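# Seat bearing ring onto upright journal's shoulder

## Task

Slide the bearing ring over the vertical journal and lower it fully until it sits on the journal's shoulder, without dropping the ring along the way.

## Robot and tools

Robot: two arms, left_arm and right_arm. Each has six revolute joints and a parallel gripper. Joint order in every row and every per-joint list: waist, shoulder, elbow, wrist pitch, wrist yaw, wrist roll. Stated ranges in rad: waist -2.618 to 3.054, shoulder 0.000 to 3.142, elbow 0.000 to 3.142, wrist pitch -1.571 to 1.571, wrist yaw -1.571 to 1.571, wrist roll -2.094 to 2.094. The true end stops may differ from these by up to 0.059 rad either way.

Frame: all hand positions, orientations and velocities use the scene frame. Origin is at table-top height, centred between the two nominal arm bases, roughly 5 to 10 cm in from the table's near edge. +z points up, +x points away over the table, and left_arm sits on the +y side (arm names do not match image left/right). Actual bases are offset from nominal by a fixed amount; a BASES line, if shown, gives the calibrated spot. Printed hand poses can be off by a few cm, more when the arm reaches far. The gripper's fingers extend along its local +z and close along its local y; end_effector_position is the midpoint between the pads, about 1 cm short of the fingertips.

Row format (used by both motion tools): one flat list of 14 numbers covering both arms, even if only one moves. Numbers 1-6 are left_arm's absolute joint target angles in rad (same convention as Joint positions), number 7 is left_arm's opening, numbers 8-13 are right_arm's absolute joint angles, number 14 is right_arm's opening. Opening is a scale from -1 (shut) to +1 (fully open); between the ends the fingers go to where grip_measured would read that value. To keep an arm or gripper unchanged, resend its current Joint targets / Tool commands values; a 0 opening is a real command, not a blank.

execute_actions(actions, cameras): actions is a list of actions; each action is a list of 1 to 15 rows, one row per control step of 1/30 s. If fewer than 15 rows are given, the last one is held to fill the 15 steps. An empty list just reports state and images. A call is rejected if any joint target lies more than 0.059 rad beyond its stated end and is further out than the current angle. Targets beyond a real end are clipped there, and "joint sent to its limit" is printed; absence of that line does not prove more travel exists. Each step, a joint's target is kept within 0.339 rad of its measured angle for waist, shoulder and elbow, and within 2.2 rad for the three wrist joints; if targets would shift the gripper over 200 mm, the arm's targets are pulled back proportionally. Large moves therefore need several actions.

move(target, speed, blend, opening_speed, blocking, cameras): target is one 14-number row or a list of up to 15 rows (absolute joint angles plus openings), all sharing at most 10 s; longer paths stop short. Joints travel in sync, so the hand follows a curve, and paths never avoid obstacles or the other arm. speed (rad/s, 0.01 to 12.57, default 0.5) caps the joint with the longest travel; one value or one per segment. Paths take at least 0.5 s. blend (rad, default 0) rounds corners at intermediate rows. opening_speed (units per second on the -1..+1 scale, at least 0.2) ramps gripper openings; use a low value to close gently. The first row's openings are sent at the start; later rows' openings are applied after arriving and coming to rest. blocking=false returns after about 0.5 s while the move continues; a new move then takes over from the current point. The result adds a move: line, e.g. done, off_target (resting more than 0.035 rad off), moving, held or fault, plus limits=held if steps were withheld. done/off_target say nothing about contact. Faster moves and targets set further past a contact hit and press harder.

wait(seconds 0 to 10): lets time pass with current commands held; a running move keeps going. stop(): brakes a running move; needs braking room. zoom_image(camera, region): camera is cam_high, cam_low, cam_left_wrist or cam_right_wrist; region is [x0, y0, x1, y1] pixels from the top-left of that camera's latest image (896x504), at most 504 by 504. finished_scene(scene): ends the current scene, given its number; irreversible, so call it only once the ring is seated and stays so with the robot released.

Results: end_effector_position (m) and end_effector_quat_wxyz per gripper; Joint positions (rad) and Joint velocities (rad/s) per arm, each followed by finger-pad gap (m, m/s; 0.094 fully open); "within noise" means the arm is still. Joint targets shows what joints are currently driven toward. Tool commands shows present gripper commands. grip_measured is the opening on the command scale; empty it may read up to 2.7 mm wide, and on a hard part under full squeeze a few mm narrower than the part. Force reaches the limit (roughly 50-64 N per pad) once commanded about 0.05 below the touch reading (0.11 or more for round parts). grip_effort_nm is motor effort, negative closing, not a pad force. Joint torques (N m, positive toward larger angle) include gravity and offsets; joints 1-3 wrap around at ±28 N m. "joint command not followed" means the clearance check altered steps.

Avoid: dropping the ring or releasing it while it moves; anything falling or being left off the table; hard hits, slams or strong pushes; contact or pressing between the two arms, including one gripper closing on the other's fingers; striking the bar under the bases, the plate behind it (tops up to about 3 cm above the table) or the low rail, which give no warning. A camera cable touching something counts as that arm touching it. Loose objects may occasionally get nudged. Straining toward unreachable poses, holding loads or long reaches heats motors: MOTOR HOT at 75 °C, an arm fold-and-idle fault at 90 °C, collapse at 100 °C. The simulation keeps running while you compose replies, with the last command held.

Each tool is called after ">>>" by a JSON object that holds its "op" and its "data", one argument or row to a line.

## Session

>>> {"op": "execute_actions", "data": {
  "actions": []
}}

>>> {"op": "zoom_image", "data": {
  "camera": "cam_low",
  "region": [220, 60, 720, 300]
}}

Scene clock: 0.00 s.
left_arm: end_effector_position=(+0.3994, +0.2627, +0.1000) grip_measured=+1.000 grip_effort_nm=n/a end_effector_quat_wxyz=(+0.590, -0.002, +0.807, -0.004) | right_arm: end_effector_position=(+0.4030, -0.2789, +0.0988) grip_measured=+1.000 grip_effort_nm=n/a end_effector_quat_wxyz=(+0.612, -0.077, +0.787, +0.019)
Joint positions: left_arm=[-0.036 1.557 0.385 0.826 -0.085 -0.012 0.094] | right_arm=[0.026 1.586 0.364 0.947 -0.161 -0.064 0.094]
Joint velocities: within noise
Joint torques (N m): no reading
Motor temperatures (°C): left_arm=[26 29 27 22 22 22 23] | right_arm=[26 28 27 26 25 23 25]
Heat: left arm: 29 °C; right arm: 28 °C.
Joint targets: left_arm=[-0.038 1.552 0.394 0.826 -0.084 -0.012] | right_arm=[0.022 1.580 0.372 0.949 -0.159 -0.064]
Tool commands: left_gripper/opening=+1.0 right_gripper/opening=+1.0

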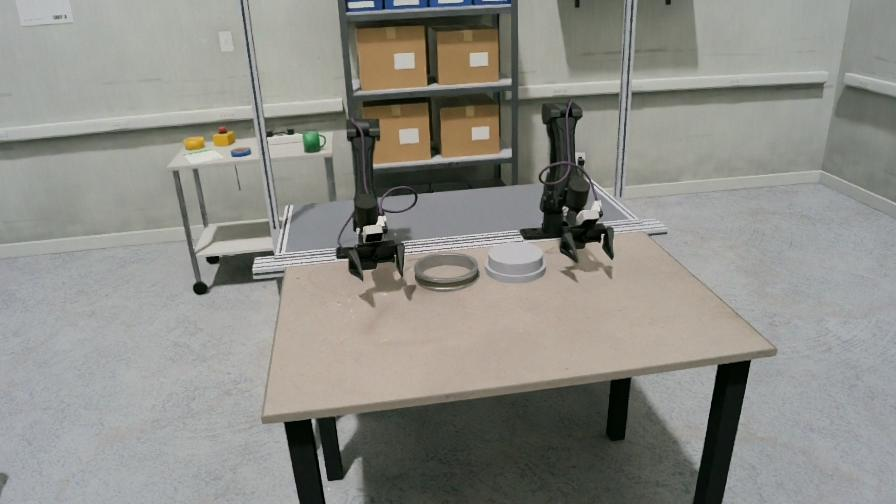

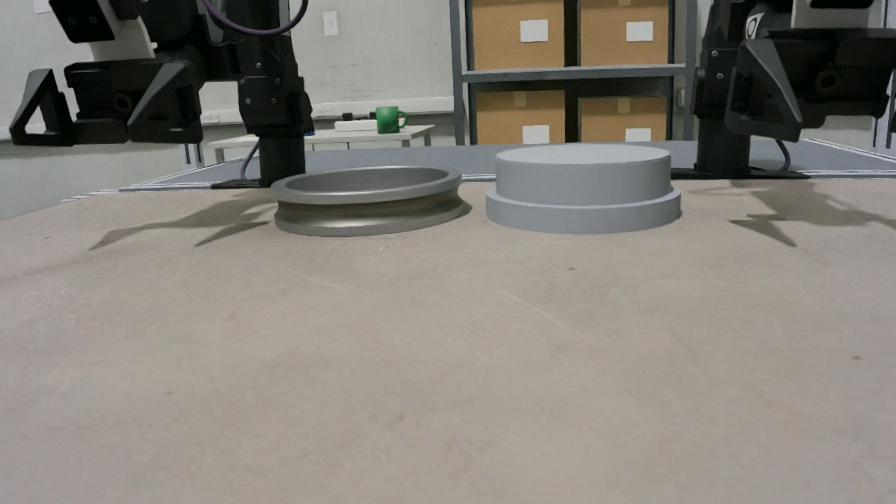

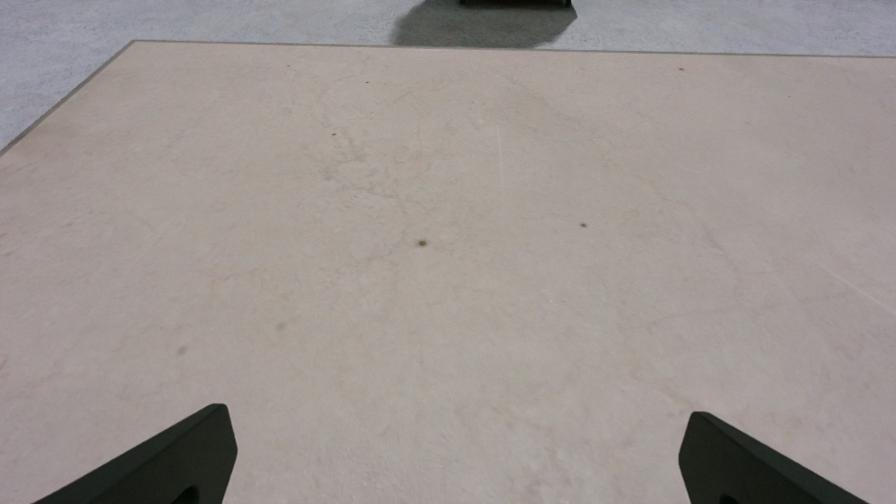

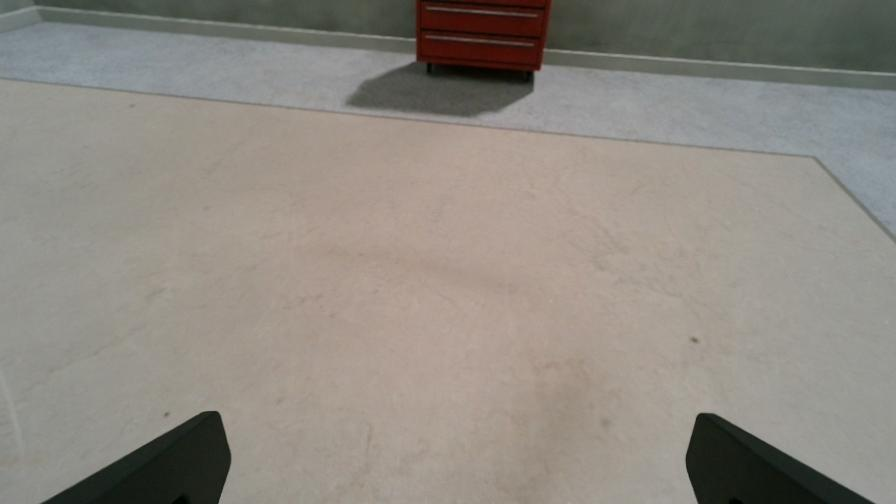

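Scaled by 1.008 from the camera's 896x504 image, which has a finer 1280x720 frame.

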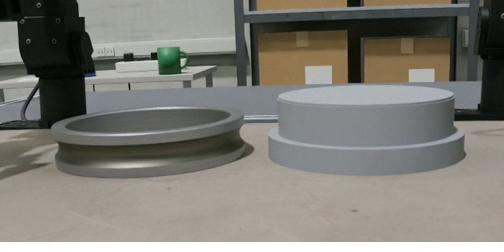

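>>> {"op": "move", "data": {
  "target": [
    [-0.6,1.678,1.579,-1.2,0,-0.3,0.3,0.3,1.65,1.579,-1.2,0,0.1,0.3],
    [-0.741,2.055,1.71,-1.175,0.148,-0.775,0.3,0.393,1.61,1.23,-1.18,-0.178,0.32,0.3]
  ],
  "speed": 0.6
}}

>>> {"op": "zoom_image", "data": {
  "camera": "cam_low",
  "region": [180, 60, 520, 260]
}}

Scene clock: 36.07 s.
left_arm: end_effector_position=(+0.2643, -0.0197, +0.0869) grip_measured=+0.302 grip_effort_nm=-0.076 end_effector_quat_wxyz=(-0.015, +0.012, +0.997, -0.078) | right_arm: end_effector_position=(+0.2563, -0.1746, +0.0803) grip_measured=+0.302 grip_effort_nm=-0.071 end_effector_quat_wxyz=(-0.025, -0.011, +0.998, +0.057)
Joint positions: left_arm=[-0.739 2.034 1.681 -1.176 0.141 -0.77 0.061] | right_arm=[0.393 1.636 1.235 -1.188 -0.172 0.315 0.061]
Joint velocities: left_arm=[-0.002 0.002 -0.002 0.066 0.007 -0.154 0] | right_arm=[within noise]
Joint torques (N m): left_arm=[-0.21 -8.32 8.5 0.27 0.14 -0.06] | right_arm=[0.03 -8.54 5.78 0.29 -0.18 0.02]
Motor temperatures (°C): left_arm=[26 31 29 27 22 22 23] | right_arm=[26 29 29 30 25 23 25]
Heat: left arm: 31 °C; right arm: 30 °C.
Joint targets: left_arm=[-0.741 2.055 1.710 -1.175 0.148 -0.775] | right_arm=[0.393 1.610 1.230 -1.180 -0.178 0.320]
move: done

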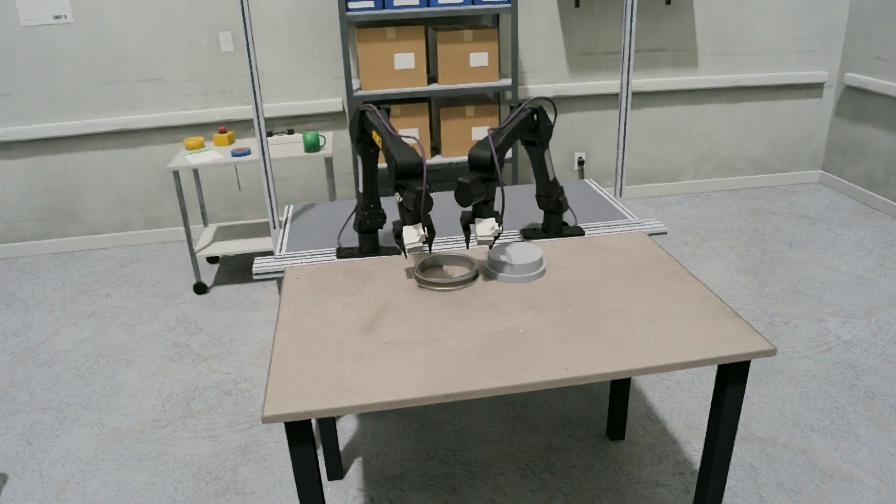

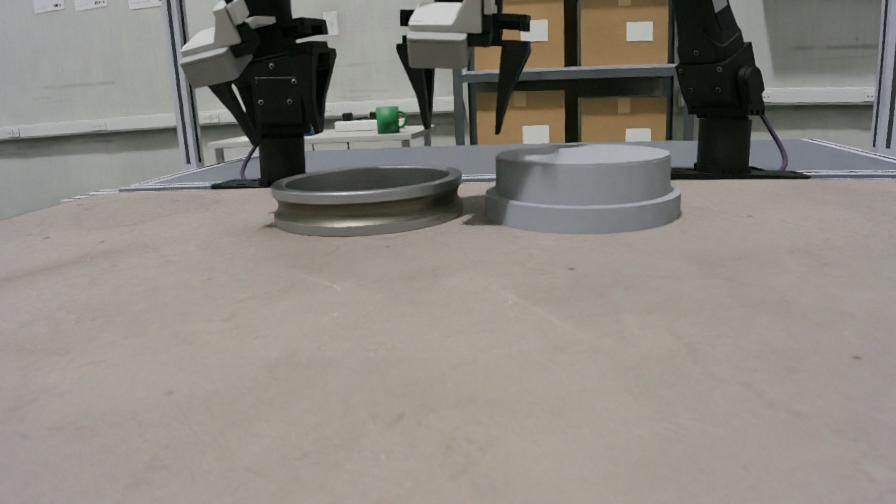

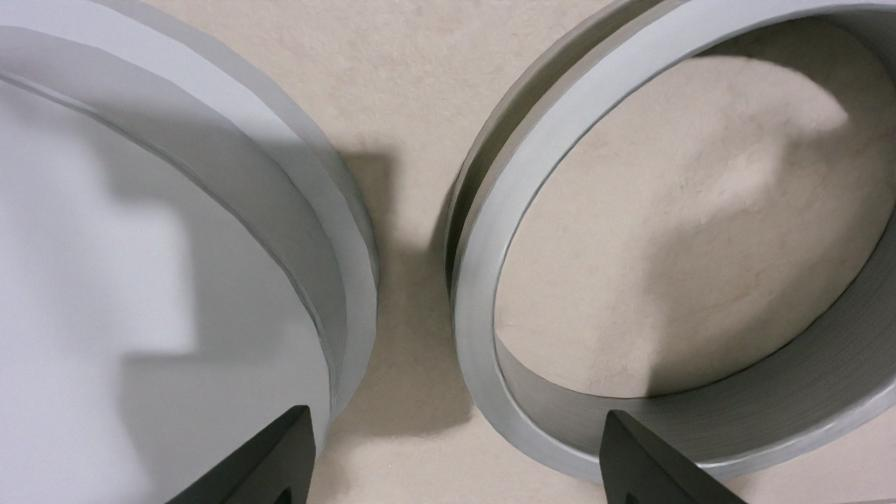

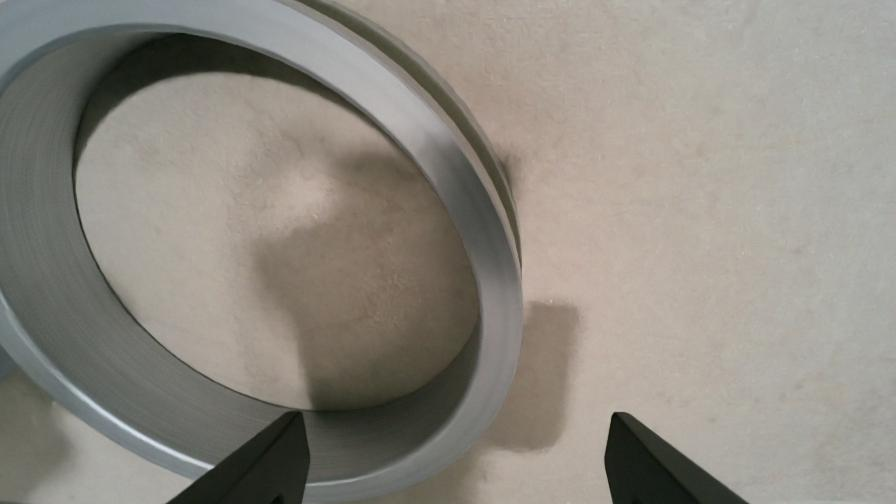

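Scaled by 1.482 from the camera's 896x504 image, which has a finer 1280x720 frame.

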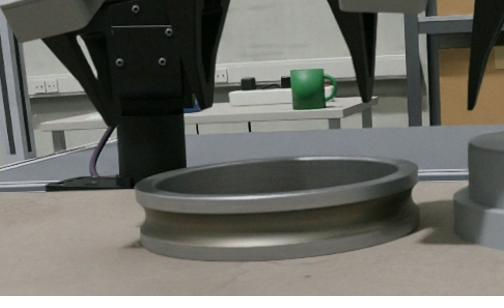

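>>> {"op": "move", "data": {
  "target": [-0.754,2.139,1.603,-1.017,0.148,-0.787,0.1,0.3635,1.70,1.08,-0.962,-0.178,0.29,0.1],
  "speed": 0.15
}}

>>> {"op": "zoom_image", "data": {
  "camera": "cam_low",
  "region": [180, 100, 520, 260]
}}

Scene clock: 65.80 s.
left_arm: end_effector_position=(+0.2725, -0.0322, +0.0428) grip_measured=+0.102 grip_effort_nm=-0.076 end_effector_quat_wxyz=(-0.013, +0.010, +0.997, -0.081) | right_arm: end_effector_position=(+0.2620, -0.1803, +0.0296) grip_measured=+0.101 grip_effort_nm=-0.071 end_effector_quat_wxyz=(-0.021, -0.013, +0.998, +0.058)
Joint positions: left_arm=[-0.747 2.108 1.613 -1.025 0.142 -0.783 0.052] | right_arm=[0.376 1.693 1.087 -0.978 -0.173 0.296 0.052]
Joint velocities: within noise
Joint torques (N m): left_arm=[-0.68 -8.16 5.05 0.33 0.13 -0.02] | right_arm=[-1.18 -6 5.41 0.39 -0.17 -0.09]
Motor temperatures (°C): left_arm=[26 33 31 25 22 22 23] | right_arm=[26 30 28 27 25 23 25]
Heat: left arm: 33 °C; right arm: 30 °C.
Joint targets: left_arm=[-0.754 2.139 1.603 -1.017 0.148 -0.787] | right_arm=[0.364 1.700 1.080 -0.962 -0.178 0.290]
move: done

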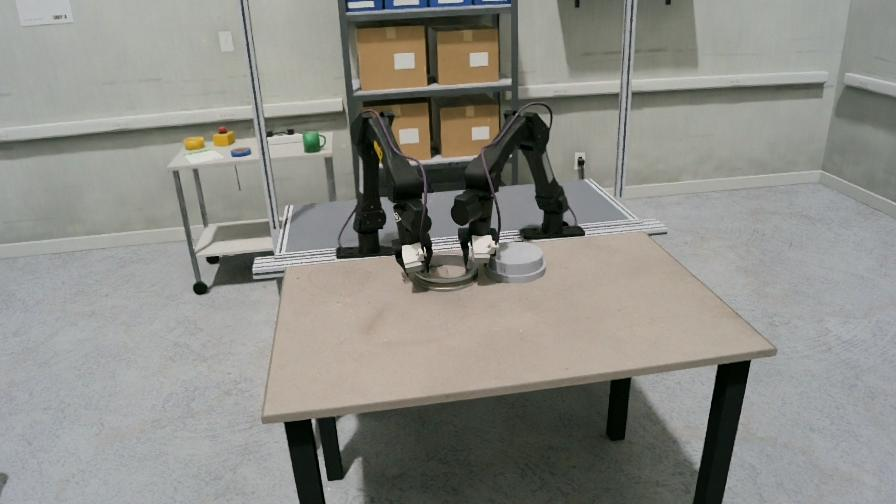

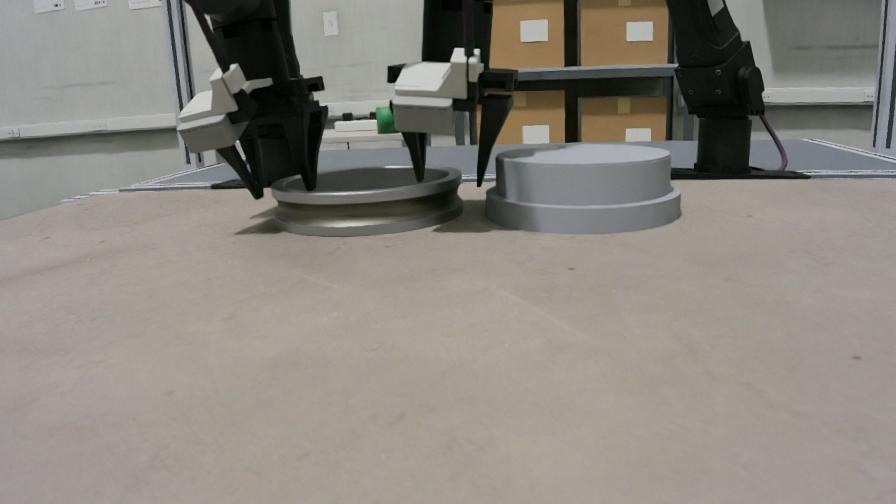

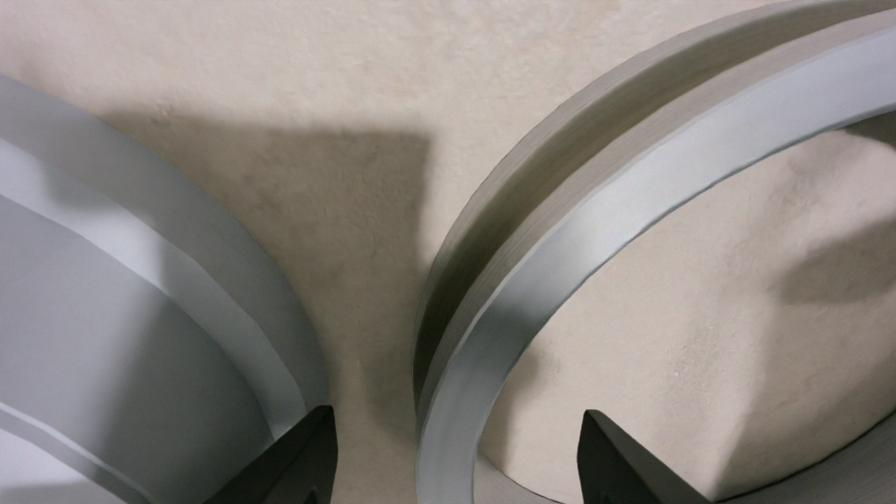

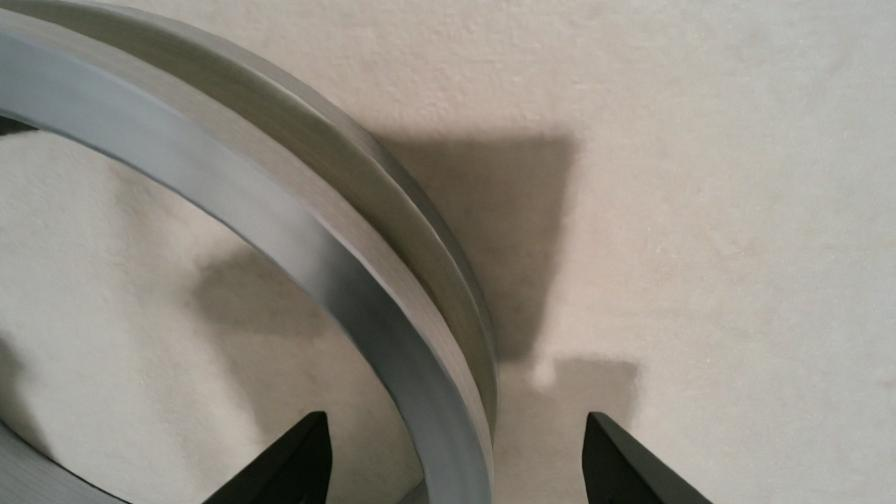

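Scaled by 1.482 from the camera's 896x504 image, which has a finer 1280x720 frame.

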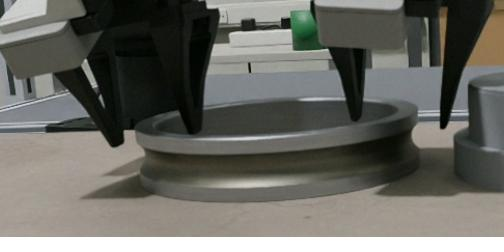

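>>> {"op": "move", "data": {
  "target": [
    [-0.754,2.139,1.587,-1.001,0.148,-0.787,0.1,0.3635,1.70,1.07,-0.951,-0.178,0.29,0.1],
    [-0.754,2.139,1.587,-1.001,0.148,-0.787,-0.97,0.3635,1.70,1.07,-0.951,-0.178,0.29,-0.97]
  ],
  "speed": 0.1,
  "opening_speed": 0.35
}}

Scene clock: 77.93 s.
left_arm: end_effector_position=(+0.2722, -0.0317, +0.0392) grip_measured=-0.755 grip_effort_nm=-1.013 end_effector_quat_wxyz=(-0.012, +0.023, +0.996, -0.081) | right_arm: end_effector_position=(+0.2618, -0.1802, +0.0275) grip_measured=-0.779 grip_effort_nm=-1.023 end_effector_quat_wxyz=(-0.019, -0.034, +0.997, +0.060)
Joint positions: left_arm=[-0.747 2.108 1.599 -1.01 0.141 -0.756 0.012] | right_arm=[0.376 1.693 1.078 -0.967 -0.174 0.254 0.01]
Joint velocities: within noise
Joint torques (N m): left_arm=[-0.62 -8.06 5 0.32 0.15 -0.3] | right_arm=[-1.06 -6 5.3 0.38 -0.15 0.43]
Motor temperatures (°C): left_arm=[26 33 29 24 22 22 23] | right_arm=[26 30 28 27 25 23 25]
Heat: left arm: 33 °C; right arm: 30 °C.
Joint targets: left_arm=[-0.754 2.139 1.587 -1.001 0.148 -0.787] | right_arm=[0.364 1.700 1.070 -0.951 -0.178 0.290]
move: off_target (right_arm); right_arm: the wrist roll is farthest, 0.036 rad from its target

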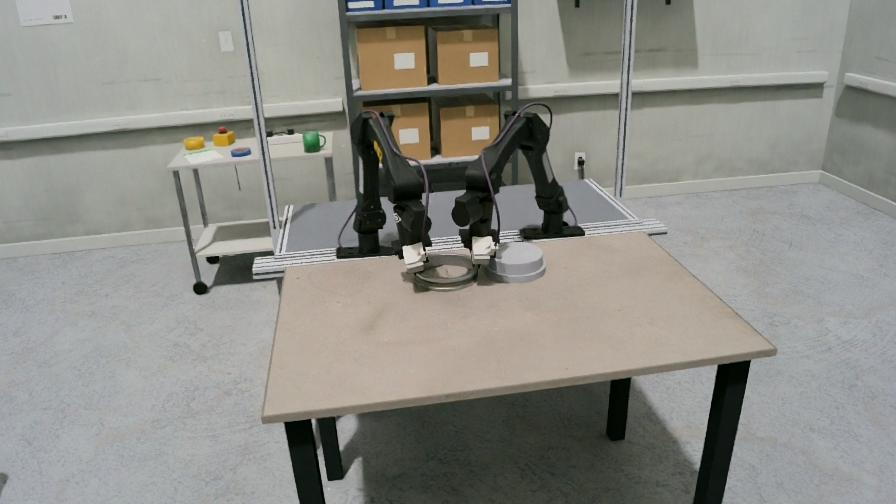

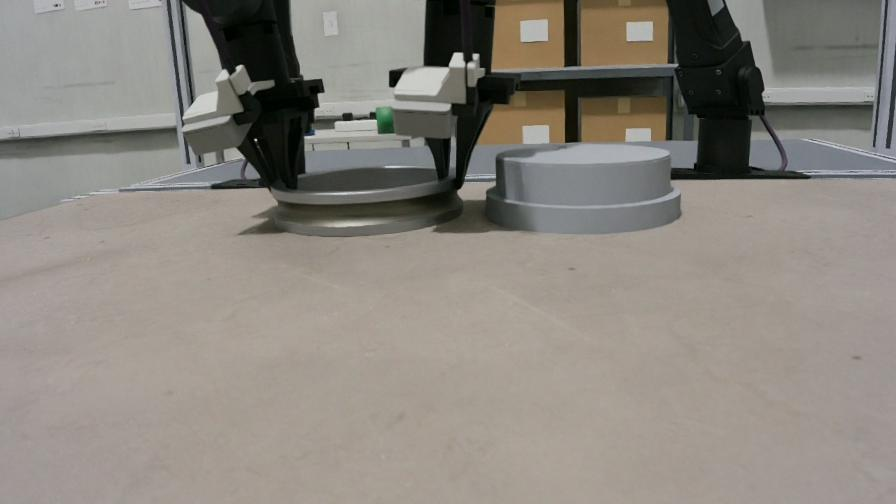

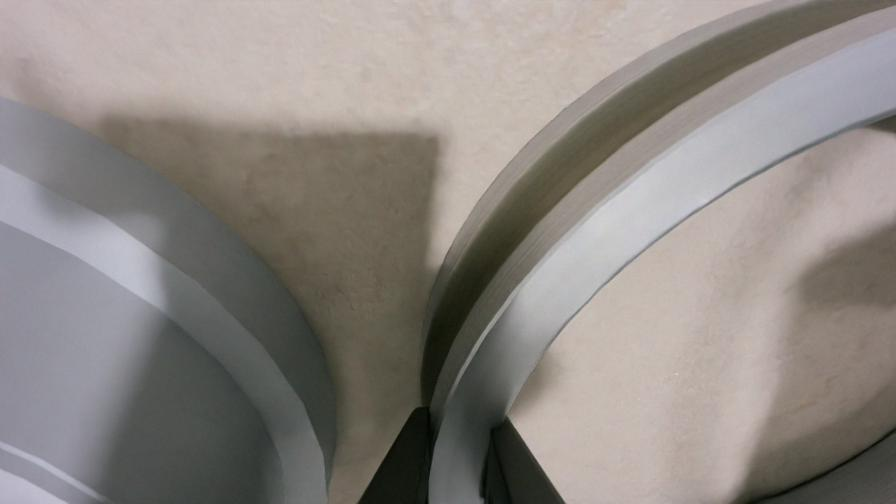

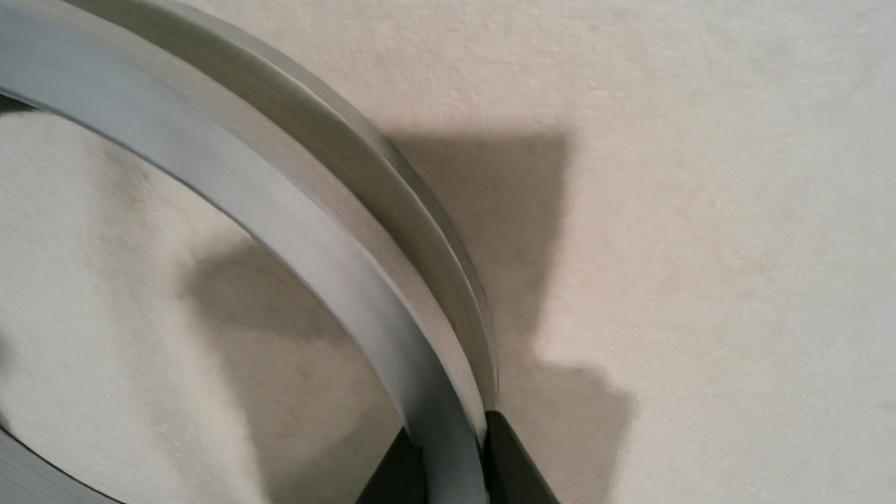

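>>> {"op": "move", "data": {
  "target": [
    [-0.75,1.994,1.743,-1.164,0.148,-0.76,-0.97,0.369,1.591,1.227,-1.12,-0.182,0.258,-0.97],
    [-0.75,1.984,1.866,-1.298,0.148,-0.76,-0.97,0.369,1.569,1.344,-1.259,-0.182,0.258,-0.97]
  ],
  "speed": 0.12,
  "blend": 0.02
}}

>>> {"op": "move", "data": {
  "target": [
    [-0.652,1.845,1.65,-1.25,0.152,-0.666,-0.97,0.526,1.66,1.413,-1.232,-0.18,0.412,-0.97],
    [-0.540,1.737,1.472,-1.22,0.156,-0.556,-0.97,0.662,1.768,1.52,-1.225,-0.18,0.548,-0.97],
    [-0.408,1.646,1.354,-1.21,0.158,-0.426,-0.97,0.778,1.874,1.665,-1.241,-0.175,0.664,-0.97],
    [-0.257,1.577,1.276,-1.222,0.160,-0.275,-0.97,0.873,2.006,1.848,-1.275,-0.165,0.76,-0.97]
  ],
  "speed": 0.13,
  "blend": 0.03
}}

>>> {"op": "zoom_image", "data": {
  "camera": "cam_low",
  "region": [440, 60, 720, 250]
}}

>>> {"op": "zoom_image", "data": {
  "camera": "cam_high",
  "region": [480, 210, 560, 290]
}}

Scene clock: 145.10 s.
left_arm: end_effector_position=(+0.2680, -0.0290, +0.1077) grip_measured=-0.759 grip_effort_nm=-1.023 end_effector_quat_wxyz=(-0.010, +0.033, +0.997, -0.076) | right_arm: end_effector_position=(+0.2587, -0.1791, +0.0998) grip_measured=-0.782 grip_effort_nm=-1.023 end_effector_quat_wxyz=(-0.016, -0.046, +0.997, +0.057)
Joint positions: left_arm=[-0.752 2.068 1.815 -1.272 0.132 -0.74 0.011] | right_arm=[0.376 1.62 1.294 -1.254 -0.166 0.229 0.01]
Joint velocities: within noise
Joint torques (N m): left_arm=[0.02 -17.47 10.65 0 0.23 -0.19] | right_arm=[-0.54 -10.54 10.77 0.19 -0.3 0.32]
Motor temperatures (°C): left_arm=[26 36 29 24 22 23 25] | right_arm=[26 30 29 27 25 23 27]
Heat: left arm: 36 °C; right arm: 30 °C.
Joint targets: left_arm=[-0.750 1.984 1.866 -1.298 0.148 -0.760] | right_arm=[0.369 1.569 1.344 -1.259 -0.182 0.258]
move: off_target (left_arm, right_arm); left_arm: the shoulder is farthest, 0.084 rad from its target; right_arm: the shoulder is farthest, 0.051 rad from its target

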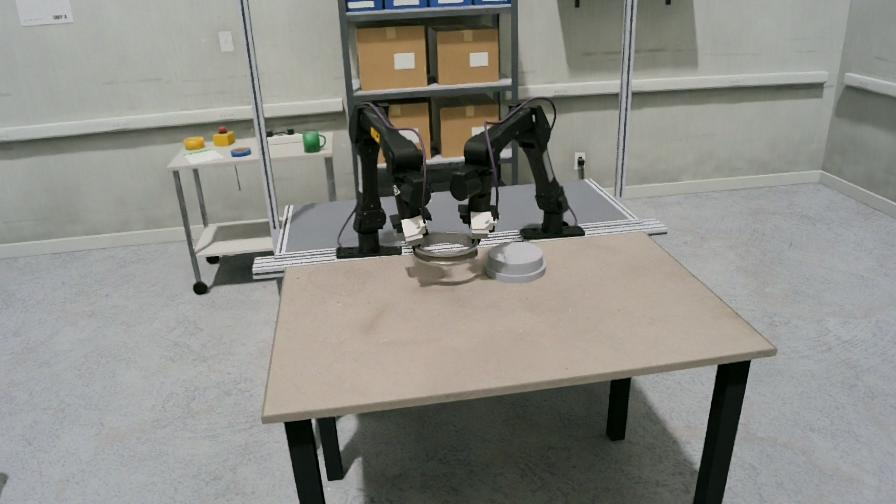

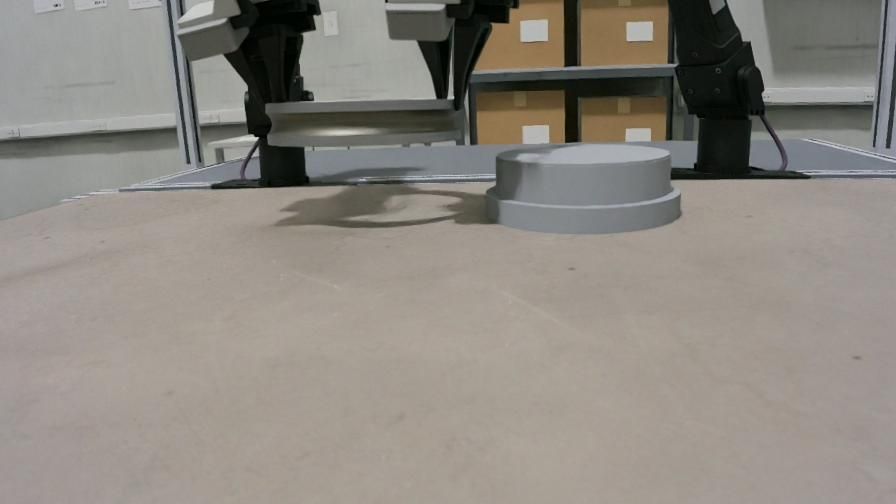

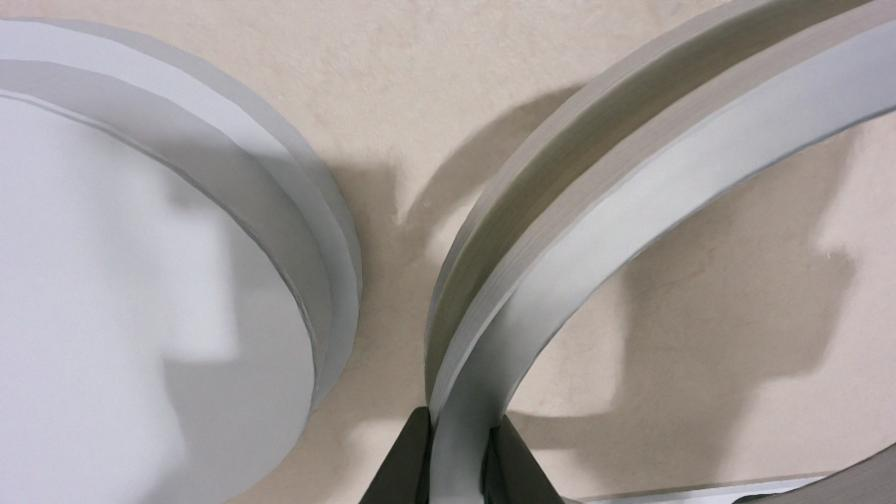

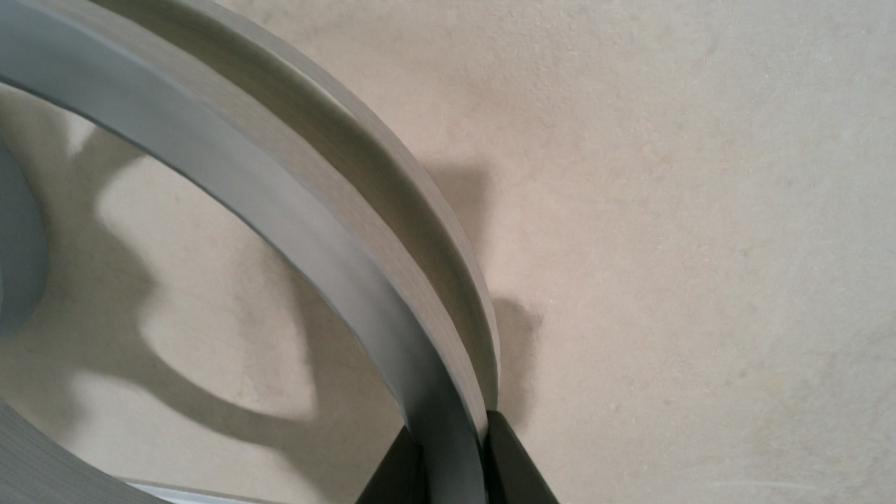

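Scene clock: 151.13 s.
left_arm: end_effector_position=(+0.2650, +0.1723, +0.1044) grip_measured=-0.761 grip_effort_nm=-1.023 end_effector_quat_wxyz=(-0.002, +0.029, +0.997, -0.072) | right_arm: end_effector_position=(+0.2537, +0.0192, +0.0910) grip_measured=-0.784 grip_effort_nm=-1.028 end_effector_quat_wxyz=(-0.020, -0.054, +0.997, +0.058)
Joint positions: left_arm=[-0.263 1.638 1.27 -1.209 0.126 -0.256 0.011] | right_arm=[0.88 2.022 1.798 -1.279 -0.157 0.723 0.01]
Joint velocities: within noise
Joint torques (N m): left_arm=[0.35 -11.64 6.3 0.02 0.41 -0.2] | right_arm=[-0.57 -11.4 10.86 0.41 -0.18 0.4]
Motor temperatures (°C): left_arm=[26 38 29 24 23 23 25] | right_arm=[26 31 30 27 25 23 27]
Heat: left arm: 38 °C; right arm: 31 °C.
Joint targets: left_arm=[-0.257 1.577 1.276 -1.222 0.160 -0.275] | right_arm=[0.873 2.006 1.848 -1.275 -0.165 0.760]
move: off_target (left_arm, right_arm); left_arm: the shoulder is farthest, 0.061 rad from its target; right_arm: the elbow is farthest, 0.050 rad from its target

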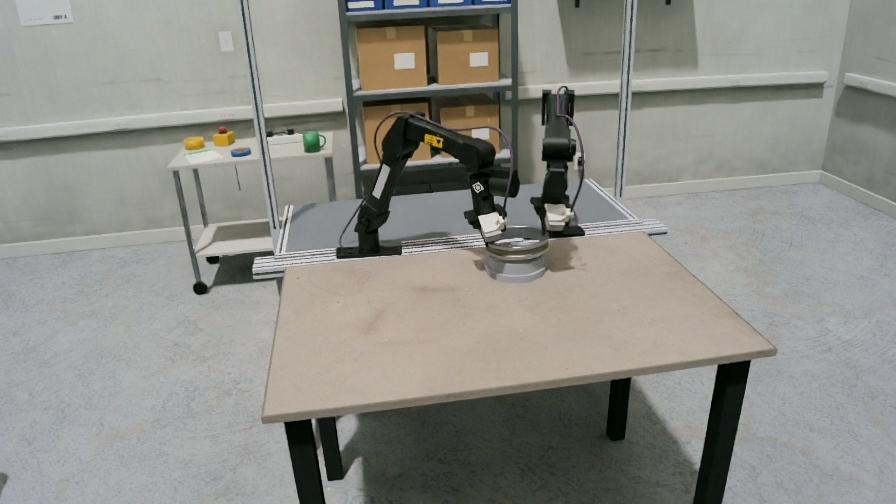

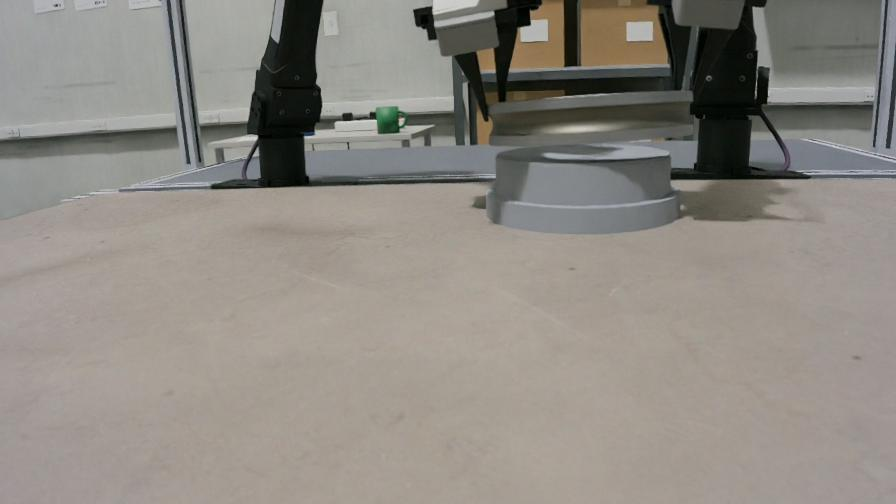

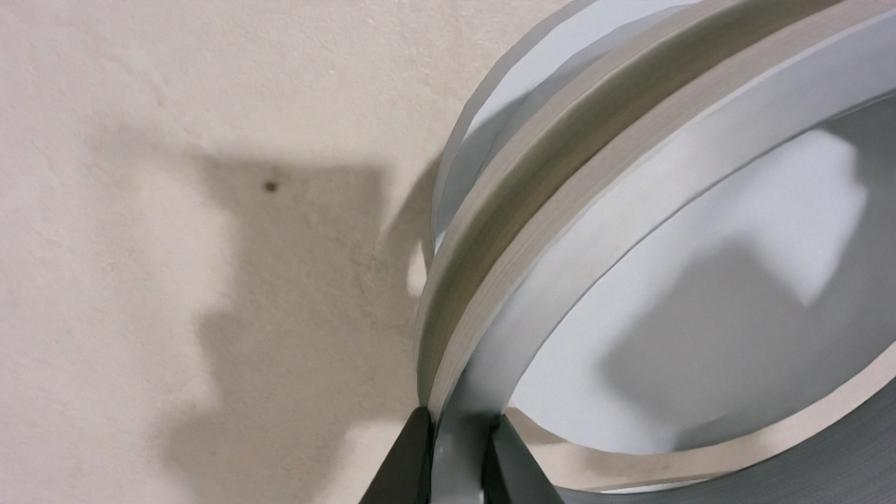

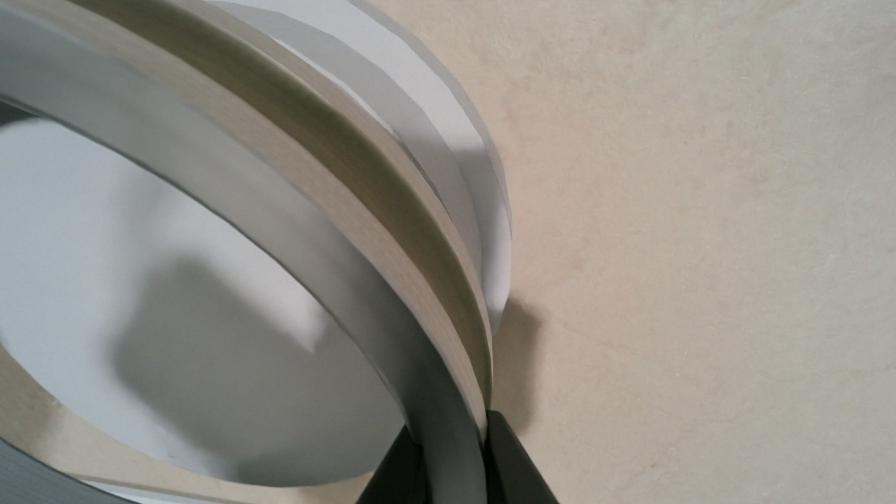

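Scaled by 1.800 from the camera's 896x504 image, which has a finer 1280x720 frame.

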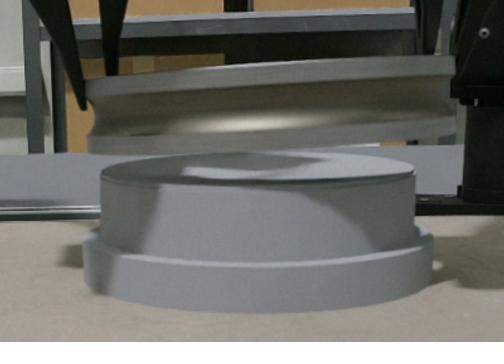

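Scaled by 6.300 from the camera's 896x504 image, which has a finer 1280x720 frame.

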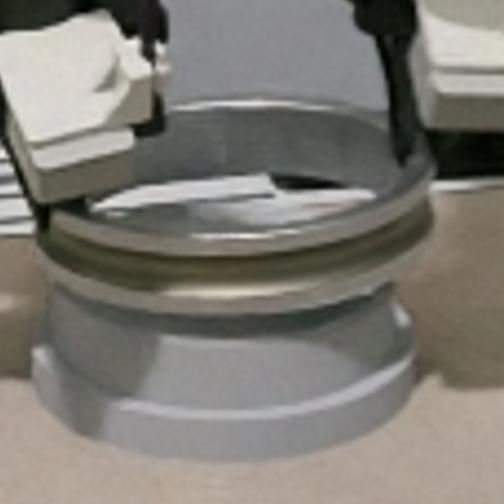

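>>> {"op": "move", "data": {
  "target": [-0.285,1.690,1.277,-1.203,0.172,-0.286,-0.97,0.842,2.014,1.79,-1.28,-0.195,0.735,-0.97],
  "speed": 0.08
}}

>>> {"op": "zoom_image", "data": {
  "camera": "cam_low",
  "region": [440, 60, 720, 250]
}}

>>> {"op": "zoom_image", "data": {
  "camera": "cam_high",
  "region": [480, 210, 560, 290]
}}

Scene clock: 178.13 s.
left_arm: end_effector_position=(+0.2667, +0.1658, +0.0925) grip_measured=-0.761 grip_effort_nm=-1.023 end_effector_quat_wxyz=(-0.016, +0.034, +0.997, -0.072) | right_arm: end_effector_position=(+0.2536, +0.0120, +0.0824) grip_measured=-0.784 grip_effort_nm=-1.023 end_effector_quat_wxyz=(-0.035, -0.050, +0.997, +0.052)
Joint positions: left_arm=[-0.277 1.684 1.27 -1.191 0.134 -0.258 0.011] | right_arm=[0.863 2.033 1.779 -1.282 -0.17 0.712 0.01]
Joint velocities: within noise
Joint torques (N m): left_arm=[-0.65 -6.2 6.43 0.01 0.49 -0.27] | right_arm=[-1.98 -11.69 7.25 0.34 -0.39 0.26]
Motor temperatures (°C): left_arm=[26 35 29 24 23 23 25] | right_arm=[26 36 32 27 25 23 27]
Heat: left arm: 35 °C; right arm: 36 °C.
Joint targets: left_arm=[-0.285 1.690 1.277 -1.203 0.172 -0.286] | right_arm=[0.842 2.014 1.790 -1.280 -0.195 0.735]
move: off_target (left_arm); left_arm: the wrist yaw is farthest, 0.038 rad from its target

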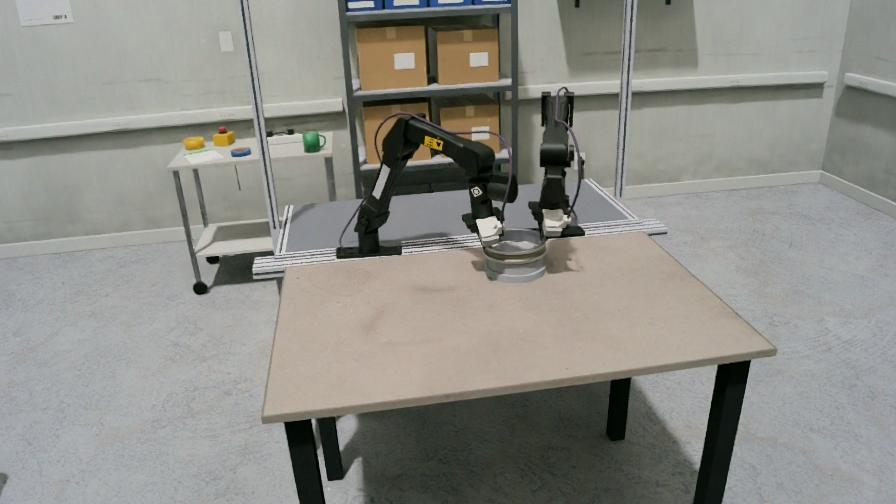

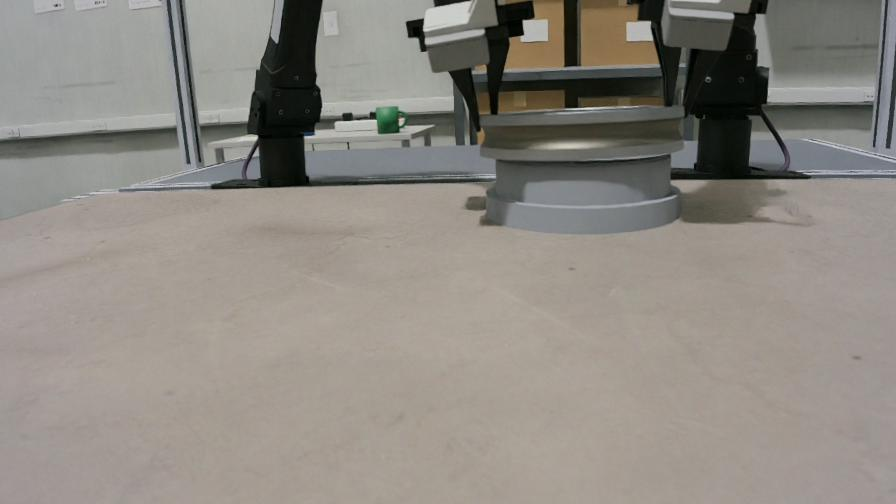

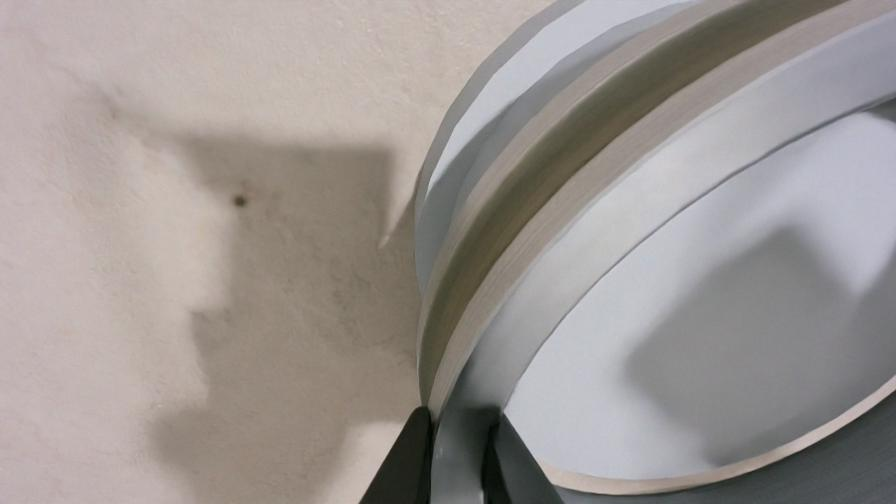

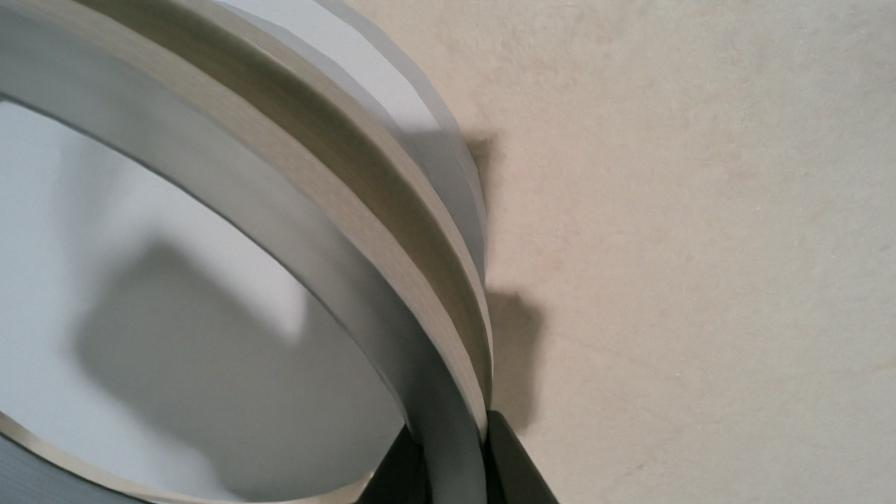

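Scaled by 1.800 from the camera's 896x504 image, which has a finer 1280x720 frame.

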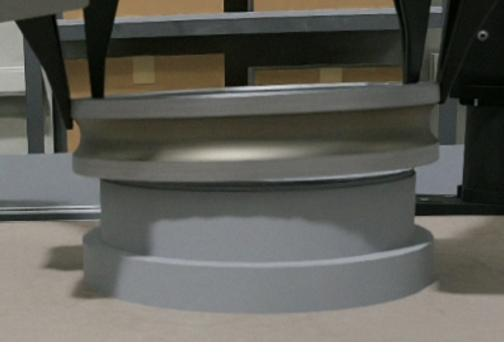

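Scaled by 6.300 from the camera's 896x504 image, which has a finer 1280x720 frame.

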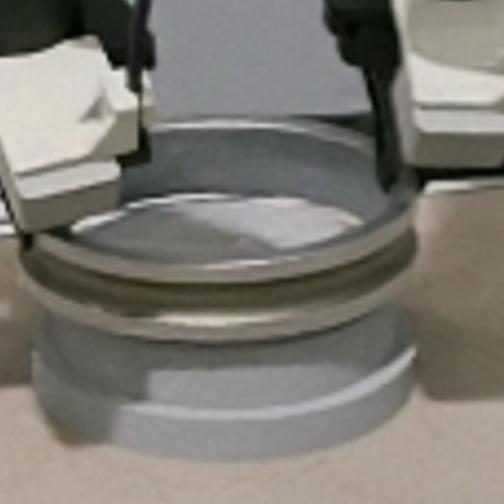

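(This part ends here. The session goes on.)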